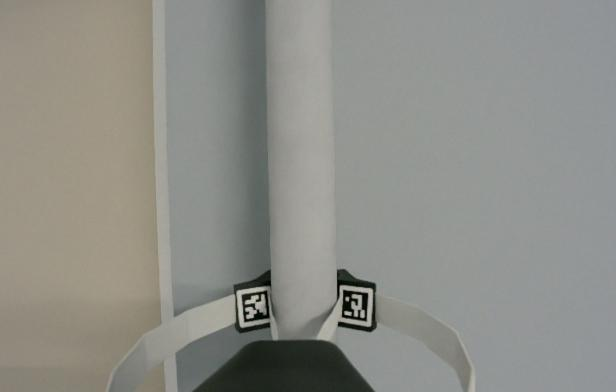

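Emit:
{"api": "move", "payload": {"r2": {"base":{"translate_m":-0.217,"strafe_m":-0.107},"joints":{"wrist_yaw_rad":0.3},"pace":"slow"}, "blocking": false, "cameras": []}}

Emit:
{"api": "wait", "payload": {"seconds": 5, "cameras": []}}

Emit:
{"api": "move", "payload": {"r2": {"base":{"translate_m":-0.3,"strafe_m":-0.115},"pace":"slow"}, "blocking": false, "cameras": []}}

Emit:
{"api": "wait", "payload": {"seconds": 6, "cameras": ["r2_wrist_camera","r2_head_camera"]}}

Scene clock: 207.57 s.
earlier move: r2 contact_stop
move: r2 moving
r1: as last shown
r1.turned_by_imu: -0.001
r1.base_tilt: forward=-1.7 right=+1.3
r1.lidar_m: 1.41 1.41 1.91 2.33 2.05 1.51 1.45 1.52 2.17 2.37 1.84 1.42
r1.motor_effort: lift_m=+24(24) arm_m=-4(4) wheel_0=-4(5) wheel_1=-1(1) wheel_2=-1(1)
r1.servo_current: wrist_yaw_rad=65(65) wrist_pitch_rad=46(52) wrist_roll_rad=52(59) gripper_m=39(46)
r1.wrist_depth_mm: - 1138 - - - - - / - 1138 - - 1205 1229 - / - 1160 - - 1229 1182 - / - 1138 - - - - - / - 1118 - - - - - / - 1118 190 - 187 - - / - 163 - 137 - - -
r2.base_odometry: x=-3.553 y=-1.326 heading=-1.831
r2.turned_by_wheels: +0.119
r2.turned_by_imu: +0.107
r2.base_tilt: forward=-0.5 right=+0.2
r2.lidar_m: 0.39 0.58 0.91 1.89 2.12 3.27 1.85 3.56 2.87 1.33 0.63 0.49
r2.base_status: earlier translate_m contact_stop (by the wheels' count: +0.228 of -0.220); earlier strafe_m contact_stop (by the wheels' count: -0.092 of -0.170); translate_m moving; strafe_m moving
r2.joint_positions: lift_m=+0.900 arm_m=+0.000 wrist_yaw_rad=+0.129 wrist_pitch_rad=+0.001 wrist_roll_rad=+0.000 gripper_m=-0.029
r2.joint_status: wrist_yaw_rad moving
r2.measured_speeds: translate_m=-0.041 strafe_m=-0.027 rotate_rad=-0.001 lift_m=+0.000 arm_m=+0.000 wrist_yaw_rad=+0.340 wrist_pitch_rad=+0.000 wrist_roll_rad=+0.000
r2.motor_effort: lift_m=+21(21) arm_m=-7(7) wheel_0=-19(19) wheel_1=-6(11) wheel_2=+4(10)
r2.servo_current: wrist_yaw_rad=780(780) wrist_pitch_rad=46(46) wrist_roll_rad=46(52) gripper_m=111(111)
r2.hand_pose: x=+0.4683 y=-0.0497 z=+1.0777 quat_wxyz=(+0.998, +0.000, +0.001, +0.064) (m; r2's base frame)
r2.wrist_depth_mm: 359 329 294 243 226 219 211 / 359 334 296 244 229 220 213 / 362 334 298 246 229 223 215 / 366 338 300 246 230 224 215 / 368 342 301 248 233 224 217 / 373 343 298 181 175 223 217 / 373 343 - - 235 228 -
pictures: none
No camera images: "cameras" was empty.

Scene clock: 212.57 s.
earlier move: r2 contact_stop
r1.base_odometry: x=-0.668 y=+1.522 heading=-2.354
r1.turned_by_wheels: +0.000
r1.turned_by_imu: +0.000
r1.base_tilt: forward=-1.6 right=+1.3
r1.lidar_m: 1.40 1.37 1.92 2.34 2.06 1.52 1.43 1.54 2.17 2.35 1.86 1.40
r1.base_status: not commanded
r1.joint_positions: lift_m=+0.685 arm_m=+0.000 wrist_yaw_rad=+0.002 wrist_pitch_rad=+0.002 wrist_roll_rad=+0.000 gripper_m=+0.056
r1.joint_status: not commanded
r1.measured_speeds: all 0
r1.motor_effort: lift_m=+24(24) arm_m=-3(4) wheel_0=-4(5) wheel_1=-1(2) wheel_2=-1(1)
r1.servo_current: wrist_yaw_rad=52(78) wrist_pitch_rad=39(52) wrist_roll_rad=46(65) gripper_m=46(46)
r1.hand_pose: x=+0.4595 y=-0.0868 z=+0.8622 quat_wxyz=(+1.000, +0.000, +0.001, +0.001) (m; r1's base frame)
r1.wrist_depth_mm: - 1160 - - - 1078 - / - 1182 - - 1182 1182 - / - 1138 - - 1205 1182 - / - 1160 - - - - - / - 1138 - - - - - / - 1118 191 - 187 - - / - 163 - 137 - - -
r2.base_odometry: x=-3.582 y=-1.287 heading=-1.813
r2.turned_by_wheels: +0.018
r2.turned_by_imu: -0.298
r2.base_tilt: forward=-0.6 right=+0.1
r2.lidar_m: 0.40 0.50 0.64 1.29 1.89 2.35 1.99 1.87 3.17 2.88 0.86 0.52
r2.base_status: translate_m contact_stop; strafe_m contact_stop
r2.joint_positions: lift_m=+0.900 arm_m=+0.000 wrist_yaw_rad=+0.298 wrist_pitch_rad=+0.001 wrist_roll_rad=+0.000 gripper_m=-0.029
r2.joint_status: all done
r2.measured_speeds: translate_m=+0.003 strafe_m=-0.002 rotate_rad=-0.001 lift_m=+0.000 arm_m=+0.000 wrist_yaw_rad=+0.000 wrist_pitch_rad=+0.000 wrist_roll_rad=+0.000
r2.on_its_own: the wheels are slack since a contact_stop
r2.motor_effort: lift_m=+21(21) arm_m=-7(7) wheel_0=+1(30) wheel_1=+0(28) wheel_2=+1(14)
r2.servo_current: wrist_yaw_rad=46(852) wrist_pitch_rad=46(46) wrist_roll_rad=46(59) gripper_m=104(117)
r2.hand_pose: x=+0.4724 y=+0.0011 z=+1.0777 quat_wxyz=(+0.989, +0.000, +0.001, +0.148) (m; r2's base frame)
r2.wrist_depth_mm: 304 290 251 162 234 227 220 / 307 291 252 165 235 227 222 / 307 294 255 166 236 229 224 / 310 296 255 165 238 229 224 / 314 297 256 166 240 230 225 / 314 301 184 167 182 231 226 / 317 301 278 - 240 229 228
wait: 5.00 s; no rest
pictures: none
No camera images: "cameras" was empty.

not run: a stop that you did not command came earlier in this reply.

not run: a stop that you did not command came earlier in this reply.

Emit:
{"api": "move", "payload": {"r2": {"base":{"translate_m":-0.26,"strafe_m":-0.08},"pace":"slow","contact_limits":{"translate_m":0.8}}, "blocking": false, "cameras": []}}

Emit:
{"api": "wait", "payload": {"seconds": 5, "cameras": ["r2_wrist_camera"]}}

Scene clock: 218.00 s.
earlier move: r2 contact_stop
move: r2 moving
r1: as last shown
r1.lidar_m: 1.40 1.38 1.93 2.32 2.02 1.50 1.45 1.54 2.17 2.36 1.87 1.42
r1.motor_effort: lift_m=+24(24) arm_m=-4(4) wheel_0=-5(5) wheel_1=-1(1) wheel_2=-1(1)
r1.servo_current: wrist_yaw_rad=52(65) wrist_pitch_rad=46(46) wrist_roll_rad=46(59) gripper_m=39(46)
r1.wrist_depth_mm: - 1160 - - - 1118 - / - 1138 - - 1182 1160 - / - 1160 - - 1160 1182 - / - 1160 - - - 1160 - / - 1118 - - - 1160 - / - 1138 190 - 187 - - / - 163 - 137 - - -
r2.base_odometry: x=-3.594 y=-1.294 heading=-1.783
r2.turned_by_wheels: +0.030
r2.turned_by_imu: +0.030
r2.base_tilt: forward=-0.6 right=+0.1
r2.lidar_m: 0.41 0.50 0.63 1.36 1.91 2.41 1.96 1.89 3.13 2.88 0.85 0.53
r2.base_status: earlier translate_m contact_stop (by the wheels' count: -0.019 of -0.217); earlier strafe_m contact_stop (by the wheels' count: -0.052 of -0.107); translate_m moving; strafe_m moving
r2.joint_positions: lift_m=+0.900 arm_m=+0.000 wrist_yaw_rad=+0.298 wrist_pitch_rad=+0.001 wrist_roll_rad=+0.000 gripper_m=-0.029
r2.joint_status: not commanded
r2.measured_speeds: translate_m=-0.048 strafe_m=-0.015 rotate_rad=-0.001 lift_m=+0.000 arm_m=+0.000 wrist_yaw_rad=+0.000 wrist_pitch_rad=+0.000 wrist_roll_rad=+0.000
r2.motor_effort: lift_m=+21(21) arm_m=-6(7) wheel_0=-12(12) wheel_1=-11(12) wheel_2=+20(20)
r2.servo_current: wrist_yaw_rad=46(52) wrist_pitch_rad=39(46) wrist_roll_rad=46(52) gripper_m=98(111)
r2.contact_limits: translate_m 0.8
r2.hand_pose: x=+0.4724 y=+0.0012 z=+1.0777 quat_wxyz=(+0.989, +0.000, +0.001, +0.149) (m; r2's base frame)
r2.wrist_depth_mm: 300 281 254 164 232 221 214 / 300 285 255 163 234 223 216 / 303 285 258 167 234 225 216 / 303 287 259 164 236 228 219 / 306 291 263 166 237 227 219 / 307 290 185 167 180 225 220 / 312 293 265 - 236 224 222
pictures: none
No camera images: "cameras" was empty.

Scene clock: 221.47 s.
earlier move: r2 done
r1.base_odometry: x=-0.668 y=+1.522 heading=-2.354
r1.turned_by_wheels: +0.000
r1.turned_by_imu: +0.000
r1.base_tilt: forward=-1.6 right=+1.2
r1.lidar_m: 1.46 1.39 1.94 2.32 2.03 1.52 1.47 1.53 2.19 2.38 1.86 1.41
r1.base_status: not commanded
r1.joint_positions: lift_m=+0.685 arm_m=+0.000 wrist_yaw_rad=+0.002 wrist_pitch_rad=+0.002 wrist_roll_rad=+0.000 gripper_m=+0.056
r1.joint_status: not commanded
r1.measured_speeds: all 0
r1.motor_effort: lift_m=+24(24) arm_m=-3(4) wheel_0=-4(5) wheel_1=-1(2) wheel_2=-1(1)
r1.servo_current: wrist_yaw_rad=39(65) wrist_pitch_rad=39(52) wrist_roll_rad=52(72) gripper_m=33(52)
r1.hand_pose: x=+0.4595 y=-0.0868 z=+0.8622 quat_wxyz=(+1.000, +0.000, +0.001, +0.001) (m; r1's base frame)
r1.wrist_depth_mm: - 1160 - - - - - / - 1138 - - 1430 - - / - 1138 - - 1397 - - / - 1182 - - - - - / - 1118 - - - - - / - 1098 190 - 187 - - / - 163 - 136 - - -
r2.base_odometry: x=-3.617 y=-1.036 heading=-1.784
r2.turned_by_wheels: -0.001
r2.turned_by_imu: -0.005
r2.base_tilt: forward=-0.6 right=+0.1
r2.lidar_m: 0.39 0.75 0.99 1.90 1.94 2.48 1.72 1.65 3.07 2.82 1.24 0.58
r2.base_status: done
r2.joint_positions: lift_m=+0.900 arm_m=+0.000 wrist_yaw_rad=+0.297 wrist_pitch_rad=+0.001 wrist_roll_rad=+0.000 gripper_m=-0.029
r2.joint_status: not commanded
r2.measured_speeds: all 0
r2.motor_effort: lift_m=+21(21) arm_m=-6(7) wheel_0=-15(18) wheel_1=-10(16) wheel_2=+14(20)
r2.servo_current: wrist_yaw_rad=52(59) wrist_pitch_rad=33(46) wrist_roll_rad=52(59) gripper_m=111(117)
r2.contact_limits: translate_m 0.8
r2.hand_pose: x=+0.4724 y=+0.0007 z=+1.0777 quat_wxyz=(+0.989, +0.000, +0.001, +0.148) (m; r2's base frame)
r2.wrist_depth_mm: - - 236 163 248 255 259 / - - 237 168 249 255 260 / - - 237 166 249 255 260 / - - 240 167 251 257 264 / - - 240 168 253 258 265 / - - 182 169 180 260 266 / - - 241 - 256 260 270
wait: 3.47 of 5 s (r2 has come to rest)
pictures: r2_wrist_camera
Images, in order (width x height): r2_wrist_camera 616x392.

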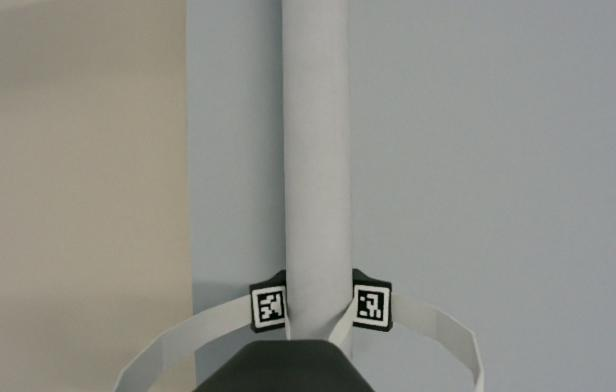

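Emit:
{"api": "move", "payload": {"r2": {"base": {"translate_m": -0.3, "strafe_m": -0.115}, "pace": "slow", "contact_limits": {"translate_m": 0.8}}, "blocking": false, "cameras": []}}

Emit:
{"api": "wait", "payload": {"seconds": 5, "cameras": ["r2_head_camera", "r1_head_camera"]}}

Scene clock: 250.77 s.
move: r2 moving
r1: as last shown
r1.base_tilt: forward=-1.6 right=+1.3
r1.lidar_m: 1.47 1.39 1.94 2.33 2.04 1.53 1.46 1.53 2.16 2.33 1.85 1.42
r1.motor_effort: lift_m=+24(24) arm_m=-4(4) wheel_0=-4(5) wheel_1=-1(1) wheel_2=-1(1)
r1.servo_current: wrist_yaw_rad=46(52) wrist_pitch_rad=46(46) wrist_roll_rad=33(59) gripper_m=39(46)
r1.wrist_depth_mm: - 1160 - - - - - / - 1138 - - 1397 - - / - 1160 - - 1397 - - / - 1160 - - - - - / - 1098 - - - - - / - 1098 190 - 188 - - / - 164 - 137 - - -
r2.base_odometry: x=-3.619 y=-1.023 heading=-1.784
r2.turned_by_wheels: +0.000
r2.turned_by_imu: -0.036
r2.base_tilt: forward=-0.6 right=+0.1
r2.lidar_m: 0.39 0.75 0.91 1.87 1.94 2.36 1.75 1.65 3.12 2.84 1.32 0.57
r2.base_status: translate_m moving; strafe_m moving
r2.joint_positions: lift_m=+0.900 arm_m=+0.000 wrist_yaw_rad=+0.297 wrist_pitch_rad=+0.001 wrist_roll_rad=+0.000 gripper_m=-0.029
r2.joint_status: not commanded
r2.measured_speeds: translate_m=-0.048 strafe_m=-0.017 rotate_rad=-0.003 lift_m=+0.000 arm_m=+0.000 wrist_yaw_rad=+0.000 wrist_pitch_rad=+0.000 wrist_roll_rad=+0.000
r2.motor_effort: lift_m=+21(21) arm_m=-7(7) wheel_0=-14(17) wheel_1=-11(11) wheel_2=+19(20)
r2.servo_current: wrist_yaw_rad=39(59) wrist_pitch_rad=39(46) wrist_roll_rad=46(59) gripper_m=111(111)
r2.contact_limits: translate_m 0.8
r2.hand_pose: x=+0.4724 y=+0.0007 z=+1.0777 quat_wxyz=(+0.989, +0.000, +0.001, +0.148) (m; r2's base frame)
r2.wrist_depth_mm: - - 235 163 250 259 267 / - - 236 163 251 260 267 / - - 236 165 253 262 271 / - - 237 166 254 263 272 / - - 239 167 256 266 273 / - - 185 167 180 266 274 / - 120 239 - 259 268 277
pictures: none
No camera images: "cameras" was empty.

Scene clock: 255.57 s.
earlier move: r2 done
r1.base_odometry: x=-0.668 y=+1.522 heading=-2.354
r1.turned_by_wheels: +0.000
r1.turned_by_imu: +0.000
r1.base_tilt: forward=-1.5 right=+1.3
r1.lidar_m: 1.48 1.42 1.93 2.34 2.05 1.52 1.44 1.53 2.18 2.38 1.86 1.41
r1.base_status: not commanded
r1.joint_positions: lift_m=+0.685 arm_m=+0.000 wrist_yaw_rad=+0.002 wrist_pitch_rad=+0.002 wrist_roll_rad=+0.000 gripper_m=+0.056
r1.joint_status: not commanded
r1.measured_speeds: all 0
r1.motor_effort: lift_m=+24(24) arm_m=-3(4) wheel_0=-4(5) wheel_1=-1(2) wheel_2=-1(1)
r1.servo_current: wrist_yaw_rad=52(72) wrist_pitch_rad=46(52) wrist_roll_rad=46(72) gripper_m=39(46)
r1.hand_pose: x=+0.4595 y=-0.0868 z=+0.8622 quat_wxyz=(+1.000, +0.000, +0.001, +0.001) (m; r1's base frame)
r1.wrist_depth_mm: - 1182 - - - - - / - 1160 - - - - - / - 1138 - - 1921 - - / - 1160 - - - - - / - 1098 - - - - - / - 1098 190 - 188 - - / - 163 - 137 - - -
r2.base_odometry: x=-3.665 y=-0.719 heading=-1.782
r2.turned_by_wheels: +0.002
r2.turned_by_imu: -0.653
r2.base_tilt: forward=-0.6 right=+0.1
r2.lidar_m: 0.38 0.35 0.79 0.93 1.47 1.78 2.04 3.35 1.62 3.55 2.98 1.77
r2.base_status: done
r2.joint_positions: lift_m=+0.900 arm_m=+0.000 wrist_yaw_rad=+0.316 wrist_pitch_rad=+0.001 wrist_roll_rad=+0.000 gripper_m=-0.029
r2.joint_status: not commanded
r2.measured_speeds: translate_m=+0.000 strafe_m=+0.000 rotate_rad=+0.001 lift_m=+0.000 arm_m=+0.000 wrist_yaw_rad=+0.000 wrist_pitch_rad=+0.000 wrist_roll_rad=+0.000
r2.motor_effort: lift_m=+21(21) arm_m=-10(11) wheel_0=+8(19) wheel_1=-2(26) wheel_2=+14(30)
r2.servo_current: wrist_yaw_rad=104(104) wrist_pitch_rad=39(46) wrist_roll_rad=59(59) gripper_m=111(117)
r2.contact_limits: translate_m 0.8
r2.hand_pose: x=+0.4726 y=+0.0066 z=+1.0777 quat_wxyz=(+0.988, +0.000, +0.001, +0.157) (m; r2's base frame)
r2.wrist_depth_mm: 163 183 229 163 404 - - / 163 182 222 164 404 - - / 164 189 223 166 379 - - / 164 183 223 167 402 - - / 166 184 230 168 402 - - / 177 178 183 168 174 - - / 172 167 215 - - - -
wait: 4.80 of 5 s (r2 has come to rest)
pictures: r1_head_camera, r2_head_camera
Images, in order (width x height): r1_head_camera 420x560, r2_head_camera 420x560.

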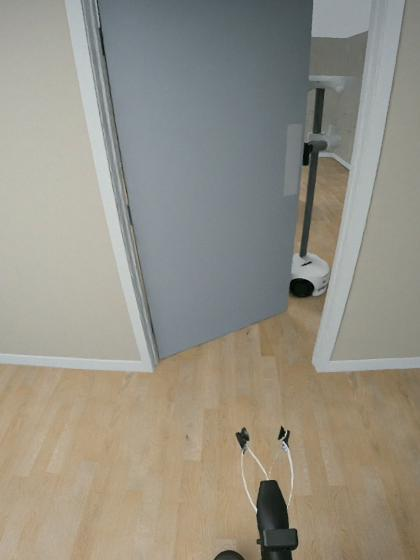

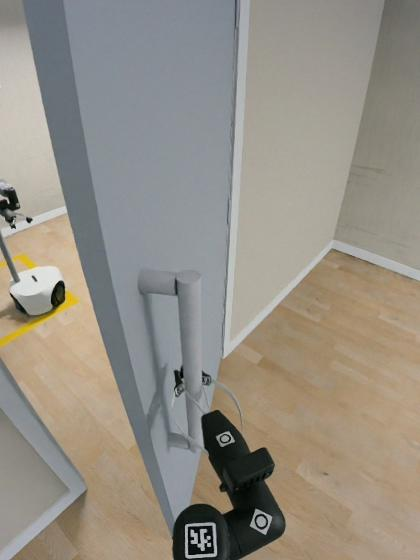

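Emit:
{"api": "move", "payload": {"r2": {"base": {"strafe_m": -0.15}, "pace": "slow", "contact_limits": {"strafe_m": 0.8}}, "blocking": false, "cameras": []}}

Emit:
{"api": "wait", "payload": {"seconds": 5, "cameras": ["r2_head_camera", "r1_head_camera"]}}

Scene clock: 276.60 s.
move: r2 moving
r1: as last shown
r1.base_tilt: forward=-1.6 right=+1.3
r1.lidar_m: 1.49 1.37 1.93 2.32 2.07 1.50 1.45 1.52 2.18 2.36 1.83 1.40
r1.motor_effort: lift_m=+24(24) arm_m=-4(4) wheel_0=-4(5) wheel_1=-1(1) wheel_2=-1(1)
r1.servo_current: wrist_yaw_rad=72(72) wrist_pitch_rad=39(46) wrist_roll_rad=39(59) gripper_m=39(46)
r1.wrist_depth_mm: - 1138 - - - - - / - 1138 - - - - - / - 1160 - - 1618 - - / - 1138 - - - - - / - 1118 - - - - - / - 1118 190 - 188 - - / - 163 - 137 - - -
r2.base_odometry: x=-3.680 y=-0.716 heading=-1.780
r2.turned_by_wheels: +0.002
r2.turned_by_imu: +0.005
r2.base_tilt: forward=-0.6 right=+0.0
r2.lidar_m: 0.39 0.38 0.80 0.93 1.51 1.79 2.05 3.38 1.62 3.53 2.98 1.81
r2.base_status: strafe_m moving
r2.joint_positions: lift_m=+0.900 arm_m=+0.000 wrist_yaw_rad=+0.317 wrist_pitch_rad=+0.001 wrist_roll_rad=+0.000 gripper_m=-0.029
r2.joint_status: not commanded
r2.measured_speeds: translate_m=+0.000 strafe_m=-0.056 rotate_rad=-0.001 lift_m=+0.000 arm_m=+0.000 wrist_yaw_rad=+0.000 wrist_pitch_rad=+0.000 wrist_roll_rad=+0.000
r2.motor_effort: lift_m=+20(21) arm_m=-11(11) wheel_0=+18(22) wheel_1=-8(9) wheel_2=+12(12)
r2.servo_current: wrist_yaw_rad=91(111) wrist_pitch_rad=39(46) wrist_roll_rad=59(59) gripper_m=104(111)
r2.contact_limits: strafe_m 0.8
r2.hand_pose: x=+0.4726 y=+0.0067 z=+1.0777 quat_wxyz=(+0.987, +0.000, +0.001, +0.158) (m; r2's base frame)
r2.wrist_depth_mm: 162 185 224 171 384 - - / 165 185 225 164 407 - - / 167 186 225 165 382 - - / 166 186 224 166 404 - - / 166 191 226 167 404 - - / 174 180 182 167 162 - - / 177 175 216 - - - -
pictures: none
No camera images: "cameras" was empty.

Scene clock: 278.73 s.
earlier move: r2 done
r1.base_odometry: x=-0.668 y=+1.522 heading=-2.354
r1.turned_by_wheels: +0.000
r1.turned_by_imu: +0.000
r1.base_tilt: forward=-1.6 right=+1.3
r1.lidar_m: 1.49 1.37 1.93 2.34 2.03 1.52 1.45 1.52 2.17 2.34 1.86 1.43
r1.base_status: not commanded
r1.joint_positions: lift_m=+0.685 arm_m=+0.000 wrist_yaw_rad=+0.002 wrist_pitch_rad=+0.002 wrist_roll_rad=+0.000 gripper_m=+0.056
r1.joint_status: not commanded
r1.measured_speeds: all 0
r1.motor_effort: lift_m=+23(24) arm_m=-4(4) wheel_0=-4(5) wheel_1=-1(2) wheel_2=-1(1)
r1.servo_current: wrist_yaw_rad=39(72) wrist_pitch_rad=46(52) wrist_roll_rad=46(65) gripper_m=33(52)
r1.hand_pose: x=+0.4595 y=-0.0868 z=+0.8622 quat_wxyz=(+1.000, +0.000, +0.001, +0.001) (m; r1's base frame)
r1.wrist_depth_mm: - 1138 - - - - - / - 1160 - - - - - / - 1138 - - - - - / - 1160 - - - - - / - 1098 - - - - - / - 1118 190 - 187 - - / - 163 - 137 1863 - -
r2.base_odometry: x=-3.812 y=-0.688 heading=-1.779
r2.turned_by_wheels: +0.001
r2.turned_by_imu: +0.004
r2.base_tilt: forward=-0.7 right=+0.0
r2.lidar_m: 0.37 0.36 0.88 1.02 1.70 1.88 2.13 3.58 1.50 3.44 2.89 1.98
r2.base_status: done
r2.joint_positions: lift_m=+0.900 arm_m=+0.000 wrist_yaw_rad=+0.320 wrist_pitch_rad=+0.001 wrist_roll_rad=+0.000 gripper_m=-0.029
r2.joint_status: not commanded
r2.measured_speeds: all 0
r2.on_its_own: wrist_yaw_rad is at rest, and its servo_current (130 mA) is outside its rest range (0 to 104 mA)
r2.motor_effort: lift_m=+21(21) arm_m=-3(11) wheel_0=+21(26) wheel_1=+1(10) wheel_2=+10(13)
r2.servo_current: wrist_yaw_rad=130(137) wrist_pitch_rad=39(46) wrist_roll_rad=39(59) gripper_m=91(111)
r2.contact_limits: strafe_m 0.8
r2.hand_pose: x=+0.4721 y=+0.0079 z=+1.0777 quat_wxyz=(+0.987, +0.000, +0.001, +0.160) (m; r2's base frame)
r2.wrist_depth_mm: 157 191 220 357 - - - / 157 191 161 357 - - - / 158 191 221 355 - - - / 158 191 221 379 - - - / 153 197 167 167 - - - / 152 178 176 180 - - - / 156 189 228 - - - -
wait: 2.13 of 5 s (r2 has come to rest)
pictures: r1_head_camera, r2_head_camera
Images, in order (width x height): r1_head_camera 420x560, r2_head_camera 420x560.

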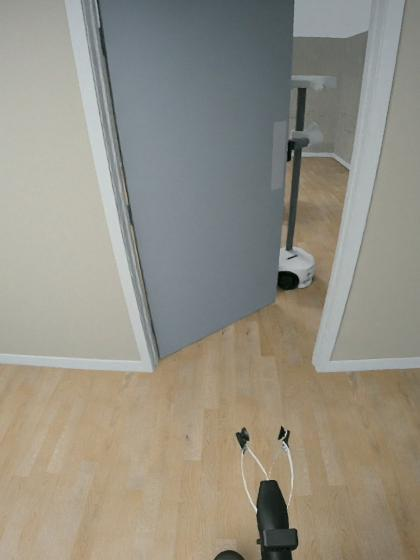

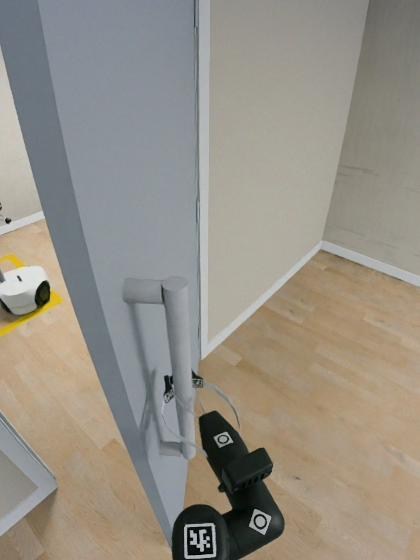

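Emit:
{"api": "move", "payload": {"r2": {"base": {"strafe_m": -0.22, "translate_m": 0.06}, "pace": "slow", "contact_limits": {"strafe_m": 0.8, "translate_m": 0.8}}, "blocking": false, "cameras": []}}

Emit:
{"api": "wait", "payload": {"seconds": 6, "cameras": ["r2_head_camera", "r1_head_camera"]}}

r2: "contact_limits": strafe_m and translate_m are given together and make one move, which takes one limit: state it under one of them only
Scene clock: 283.97 s.
r1.base_odometry: x=-0.668 y=+1.522 heading=-2.354
r1.turned_by_wheels: +0.000
r1.turned_by_imu: +0.000
r1.base_tilt: forward=-1.6 right=+1.3
r1.lidar_m: 1.49 1.39 1.91 2.32 2.05 1.51 1.45 1.53 2.16 2.36 1.83 1.41
r1.base_status: not commanded
r1.joint_positions: lift_m=+0.685 arm_m=+0.000 wrist_yaw_rad=+0.002 wrist_pitch_rad=+0.002 wrist_roll_rad=+0.000 gripper_m=+0.056
r1.joint_status: not commanded
r1.measured_speeds: all 0
r1.motor_effort: lift_m=+24(24) arm_m=-4(4) wheel_0=-4(5) wheel_1=-1(2) wheel_2=-1(1)
r1.servo_current: wrist_yaw_rad=52(72) wrist_pitch_rad=39(52) wrist_roll_rad=52(65) gripper_m=46(52)
r1.hand_pose: x=+0.4595 y=-0.0868 z=+0.8622 quat_wxyz=(+1.000, +0.000, +0.001, +0.001) (m; r1's base frame)
r1.wrist_depth_mm: - 1138 - - - - - / - 1160 - - - - - / - 1138 - - - - - / - 1138 - - - - - / - 1118 - - - - - / - 1098 190 - 187 - - / - 163 - 137 1808 - -
r2.base_odometry: x=-3.812 y=-0.688 heading=-1.779
r2.turned_by_wheels: +0.000
r2.turned_by_imu: +0.001
r2.base_tilt: forward=-0.7 right=+0.0
r2.lidar_m: 0.36 0.35 0.90 1.05 1.72 1.88 2.14 3.55 1.50 3.44 2.88 1.95
r2.base_status: done
r2.joint_positions: lift_m=+0.900 arm_m=+0.000 wrist_yaw_rad=+0.320 wrist_pitch_rad=+0.001 wrist_roll_rad=+0.000 gripper_m=-0.029
r2.joint_status: not commanded
r2.measured_speeds: all 0
r2.on_its_own: wrist_yaw_rad is at rest, and its servo_current (124 mA) is outside its rest range (0 to 104 mA)
r2.motor_effort: lift_m=+19(21) arm_m=-3(11) wheel_0=+21(26) wheel_1=+1(10) wheel_2=+10(13)
r2.servo_current: wrist_yaw_rad=124(137) wrist_pitch_rad=46(46) wrist_roll_rad=52(59) gripper_m=91(111)
r2.contact_limits: strafe_m 0.8
r2.hand_pose: x=+0.4721 y=+0.0079 z=+1.0778 quat_wxyz=(+0.987, +0.000, +0.001, +0.160) (m; r2's base frame)
r2.wrist_depth_mm: 157 197 220 359 - - - / 157 191 220 357 - - - / 158 191 222 359 - - - / 158 191 220 377 - - - / 153 198 170 167 - - - / 153 178 176 179 - - - / 156 189 227 - - - -
pictures: none

not run: a call was refused earlier in this reply.

Emit:
{"api": "move", "payload": {"r2": {"base": {"strafe_m": -0.22, "translate_m": 0.06}, "pace": "slow", "contact_limits": {"strafe_m": 0.8}}, "blocking": false, "cameras": []}}

Emit:
{"api": "wait", "payload": {"seconds": 6, "cameras": ["r2_head_camera", "r1_head_camera"]}}

Scene clock: 288.17 s.
move: r2 moving
r1.base_odometry: x=-0.668 y=+1.522 heading=-2.354
r1.turned_by_wheels: +0.000
r1.turned_by_imu: +0.000
r1.base_tilt: forward=-1.6 right=+1.3
r1.lidar_m: 1.48 1.40 1.93 2.31 2.06 1.50 1.43 1.55 2.18 2.36 1.84 1.41
r1.base_status: not commanded
r1.joint_positions: lift_m=+0.685 arm_m=+0.000 wrist_yaw_rad=+0.002 wrist_pitch_rad=+0.002 wrist_roll_rad=+0.000 gripper_m=+0.056
r1.joint_status: not commanded
r1.measured_speeds: all 0
r1.motor_effort: lift_m=+24(24) arm_m=-4(4) wheel_0=-4(4) wheel_1=-1(1) wheel_2=-1(1)
r1.servo_current: wrist_yaw_rad=46(65) wrist_pitch_rad=39(46) wrist_roll_rad=65(65) gripper_m=39(46)
r1.hand_pose: x=+0.4595 y=-0.0868 z=+0.8622 quat_wxyz=(+1.000, +0.000, +0.001, +0.001) (m; r1's base frame)
r1.wrist_depth_mm: - 1160 - - - - - / - 1138 - - - - - / - 1160 - - - - - / - 1160 - - - - - / - 1118 - - - - - / - 1118 190 - 187 - - / - 163 - 137 1863 - -
r2.base_odometry: x=-3.825 y=-0.688 heading=-1.778
r2.turned_by_wheels: +0.002
r2.turned_by_imu: +0.003
r2.base_tilt: forward=-0.7 right=+0.0
r2.lidar_m: 0.39 0.33 0.90 1.07 1.71 1.88 2.18 3.55 1.48 3.43 2.84 1.99
r2.base_status: translate_m moving; strafe_m moving
r2.joint_positions: lift_m=+0.900 arm_m=+0.000 wrist_yaw_rad=+0.320 wrist_pitch_rad=+0.001 wrist_roll_rad=+0.000 gripper_m=-0.029
r2.joint_status: not commanded
r2.measured_speeds: translate_m=+0.013 strafe_m=-0.050 rotate_rad=-0.003 lift_m=+0.000 arm_m=+0.000 wrist_yaw_rad=+0.000 wrist_pitch_rad=+0.000 wrist_roll_rad=+0.000
r2.motor_effort: lift_m=+19(19) arm_m=-3(4) wheel_0=+24(29) wheel_1=-2(3) wheel_2=-1(8)
r2.servo_current: wrist_yaw_rad=130(130) wrist_pitch_rad=39(46) wrist_roll_rad=52(59) gripper_m=91(91)
r2.contact_limits: strafe_m 0.8
r2.hand_pose: x=+0.4721 y=+0.0079 z=+1.0778 quat_wxyz=(+0.987, +0.000, +0.000, +0.160) (m; r2's base frame)
r2.wrist_depth_mm: 159 200 159 368 - - - / 160 193 159 364 - - - / 160 195 224 362 - - - / 160 193 224 362 - - - / 154 200 161 357 - - - / 154 174 162 183 - - - / 158 191 222 - - - -
pictures: none
No camera images: "cameras" was empty.

Scene clock: 291.20 s.
earlier move: r2 done
r1.base_odometry: x=-0.668 y=+1.522 heading=-2.354
r1.turned_by_wheels: +0.000
r1.turned_by_imu: +0.000
r1.base_tilt: forward=-1.6 right=+1.3
r1.lidar_m: 1.49 1.39 1.91 2.33 2.04 1.51 1.45 1.56 2.19 2.33 1.82 1.42
r1.base_status: not commanded
r1.joint_positions: lift_m=+0.685 arm_m=+0.000 wrist_yaw_rad=+0.002 wrist_pitch_rad=+0.002 wrist_roll_rad=+0.000 gripper_m=+0.056
r1.joint_status: not commanded
r1.measured_speeds: all 0
r1.motor_effort: lift_m=+24(24) arm_m=-4(4) wheel_0=-4(5) wheel_1=-1(2) wheel_2=-1(1)
r1.servo_current: wrist_yaw_rad=39(78) wrist_pitch_rad=46(52) wrist_roll_rad=72(72) gripper_m=46(46)
r1.hand_pose: x=+0.4595 y=-0.0868 z=+0.8622 quat_wxyz=(+1.000, +0.000, +0.001, +0.001) (m; r1's base frame)
r1.wrist_depth_mm: - 1138 - - - - - / - 1160 - - - - - / - 1160 - - - - - / - 1138 - - - - - / - 1098 - - - - - / - 1118 189 - 188 - - / - 163 - 137 1983 - -
r2.base_odometry: x=-4.039 y=-0.701 heading=-1.777
r2.turned_by_wheels: +0.001
r2.turned_by_imu: +0.280
r2.base_tilt: forward=-0.8 right=+0.0
r2.lidar_m: 0.38 0.39 1.02 1.38 1.99 2.07 2.82 1.40 1.39 2.87 2.75 1.41
r2.base_status: done
r2.joint_positions: lift_m=+0.900 arm_m=+0.000 wrist_yaw_rad=+0.327 wrist_pitch_rad=+0.001 wrist_roll_rad=+0.000 gripper_m=-0.029
r2.joint_status: not commanded
r2.measured_speeds: all 0
r2.on_its_own: wrist_yaw_rad is at rest, and its servo_current (163 mA) is outside its rest range (0 to 104 mA)
r2.motor_effort: lift_m=+19(19) arm_m=+5(5) wheel_0=+25(38) wheel_1=+3(8) wheel_2=+3(9)
r2.servo_current: wrist_yaw_rad=163(182) wrist_pitch_rad=46(46) wrist_roll_rad=33(59) gripper_m=78(91)
r2.contact_limits: strafe_m 0.8
r2.hand_pose: x=+0.4720 y=+0.0098 z=+1.0780 quat_wxyz=(+0.987, +0.000, +0.000, +0.163) (m; r2's base frame)
r2.wrist_depth_mm: 167 192 147 285 357 - - / 167 193 148 294 357 - - / 168 193 150 296 362 - - / 168 193 151 286 359 - - / 165 193 151 298 359 - - / 172 181 151 184 334 - - / 165 193 214 - 135 - -
wait: 3.03 of 6 s (r2 has come to rest)
pictures: r1_head_camera, r2_head_camera
Images, in order (width x height): r1_head_camera 420x560, r2_head_camera 420x560.

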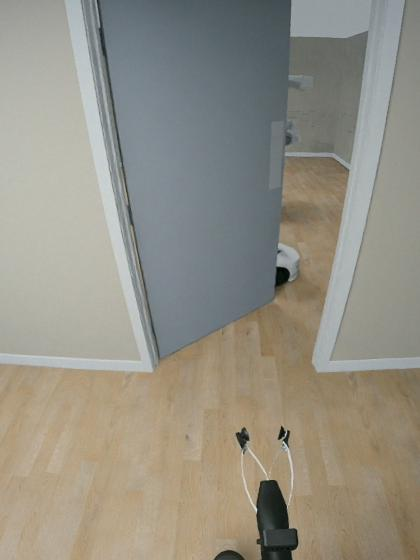

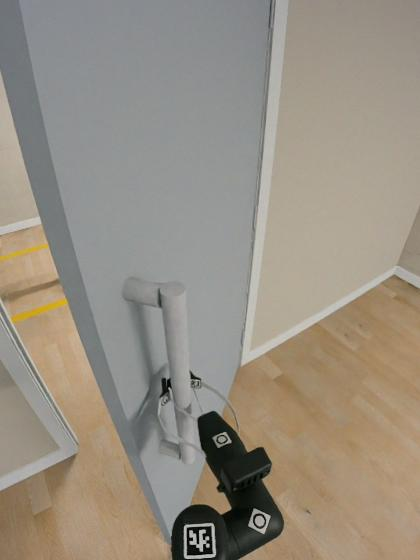

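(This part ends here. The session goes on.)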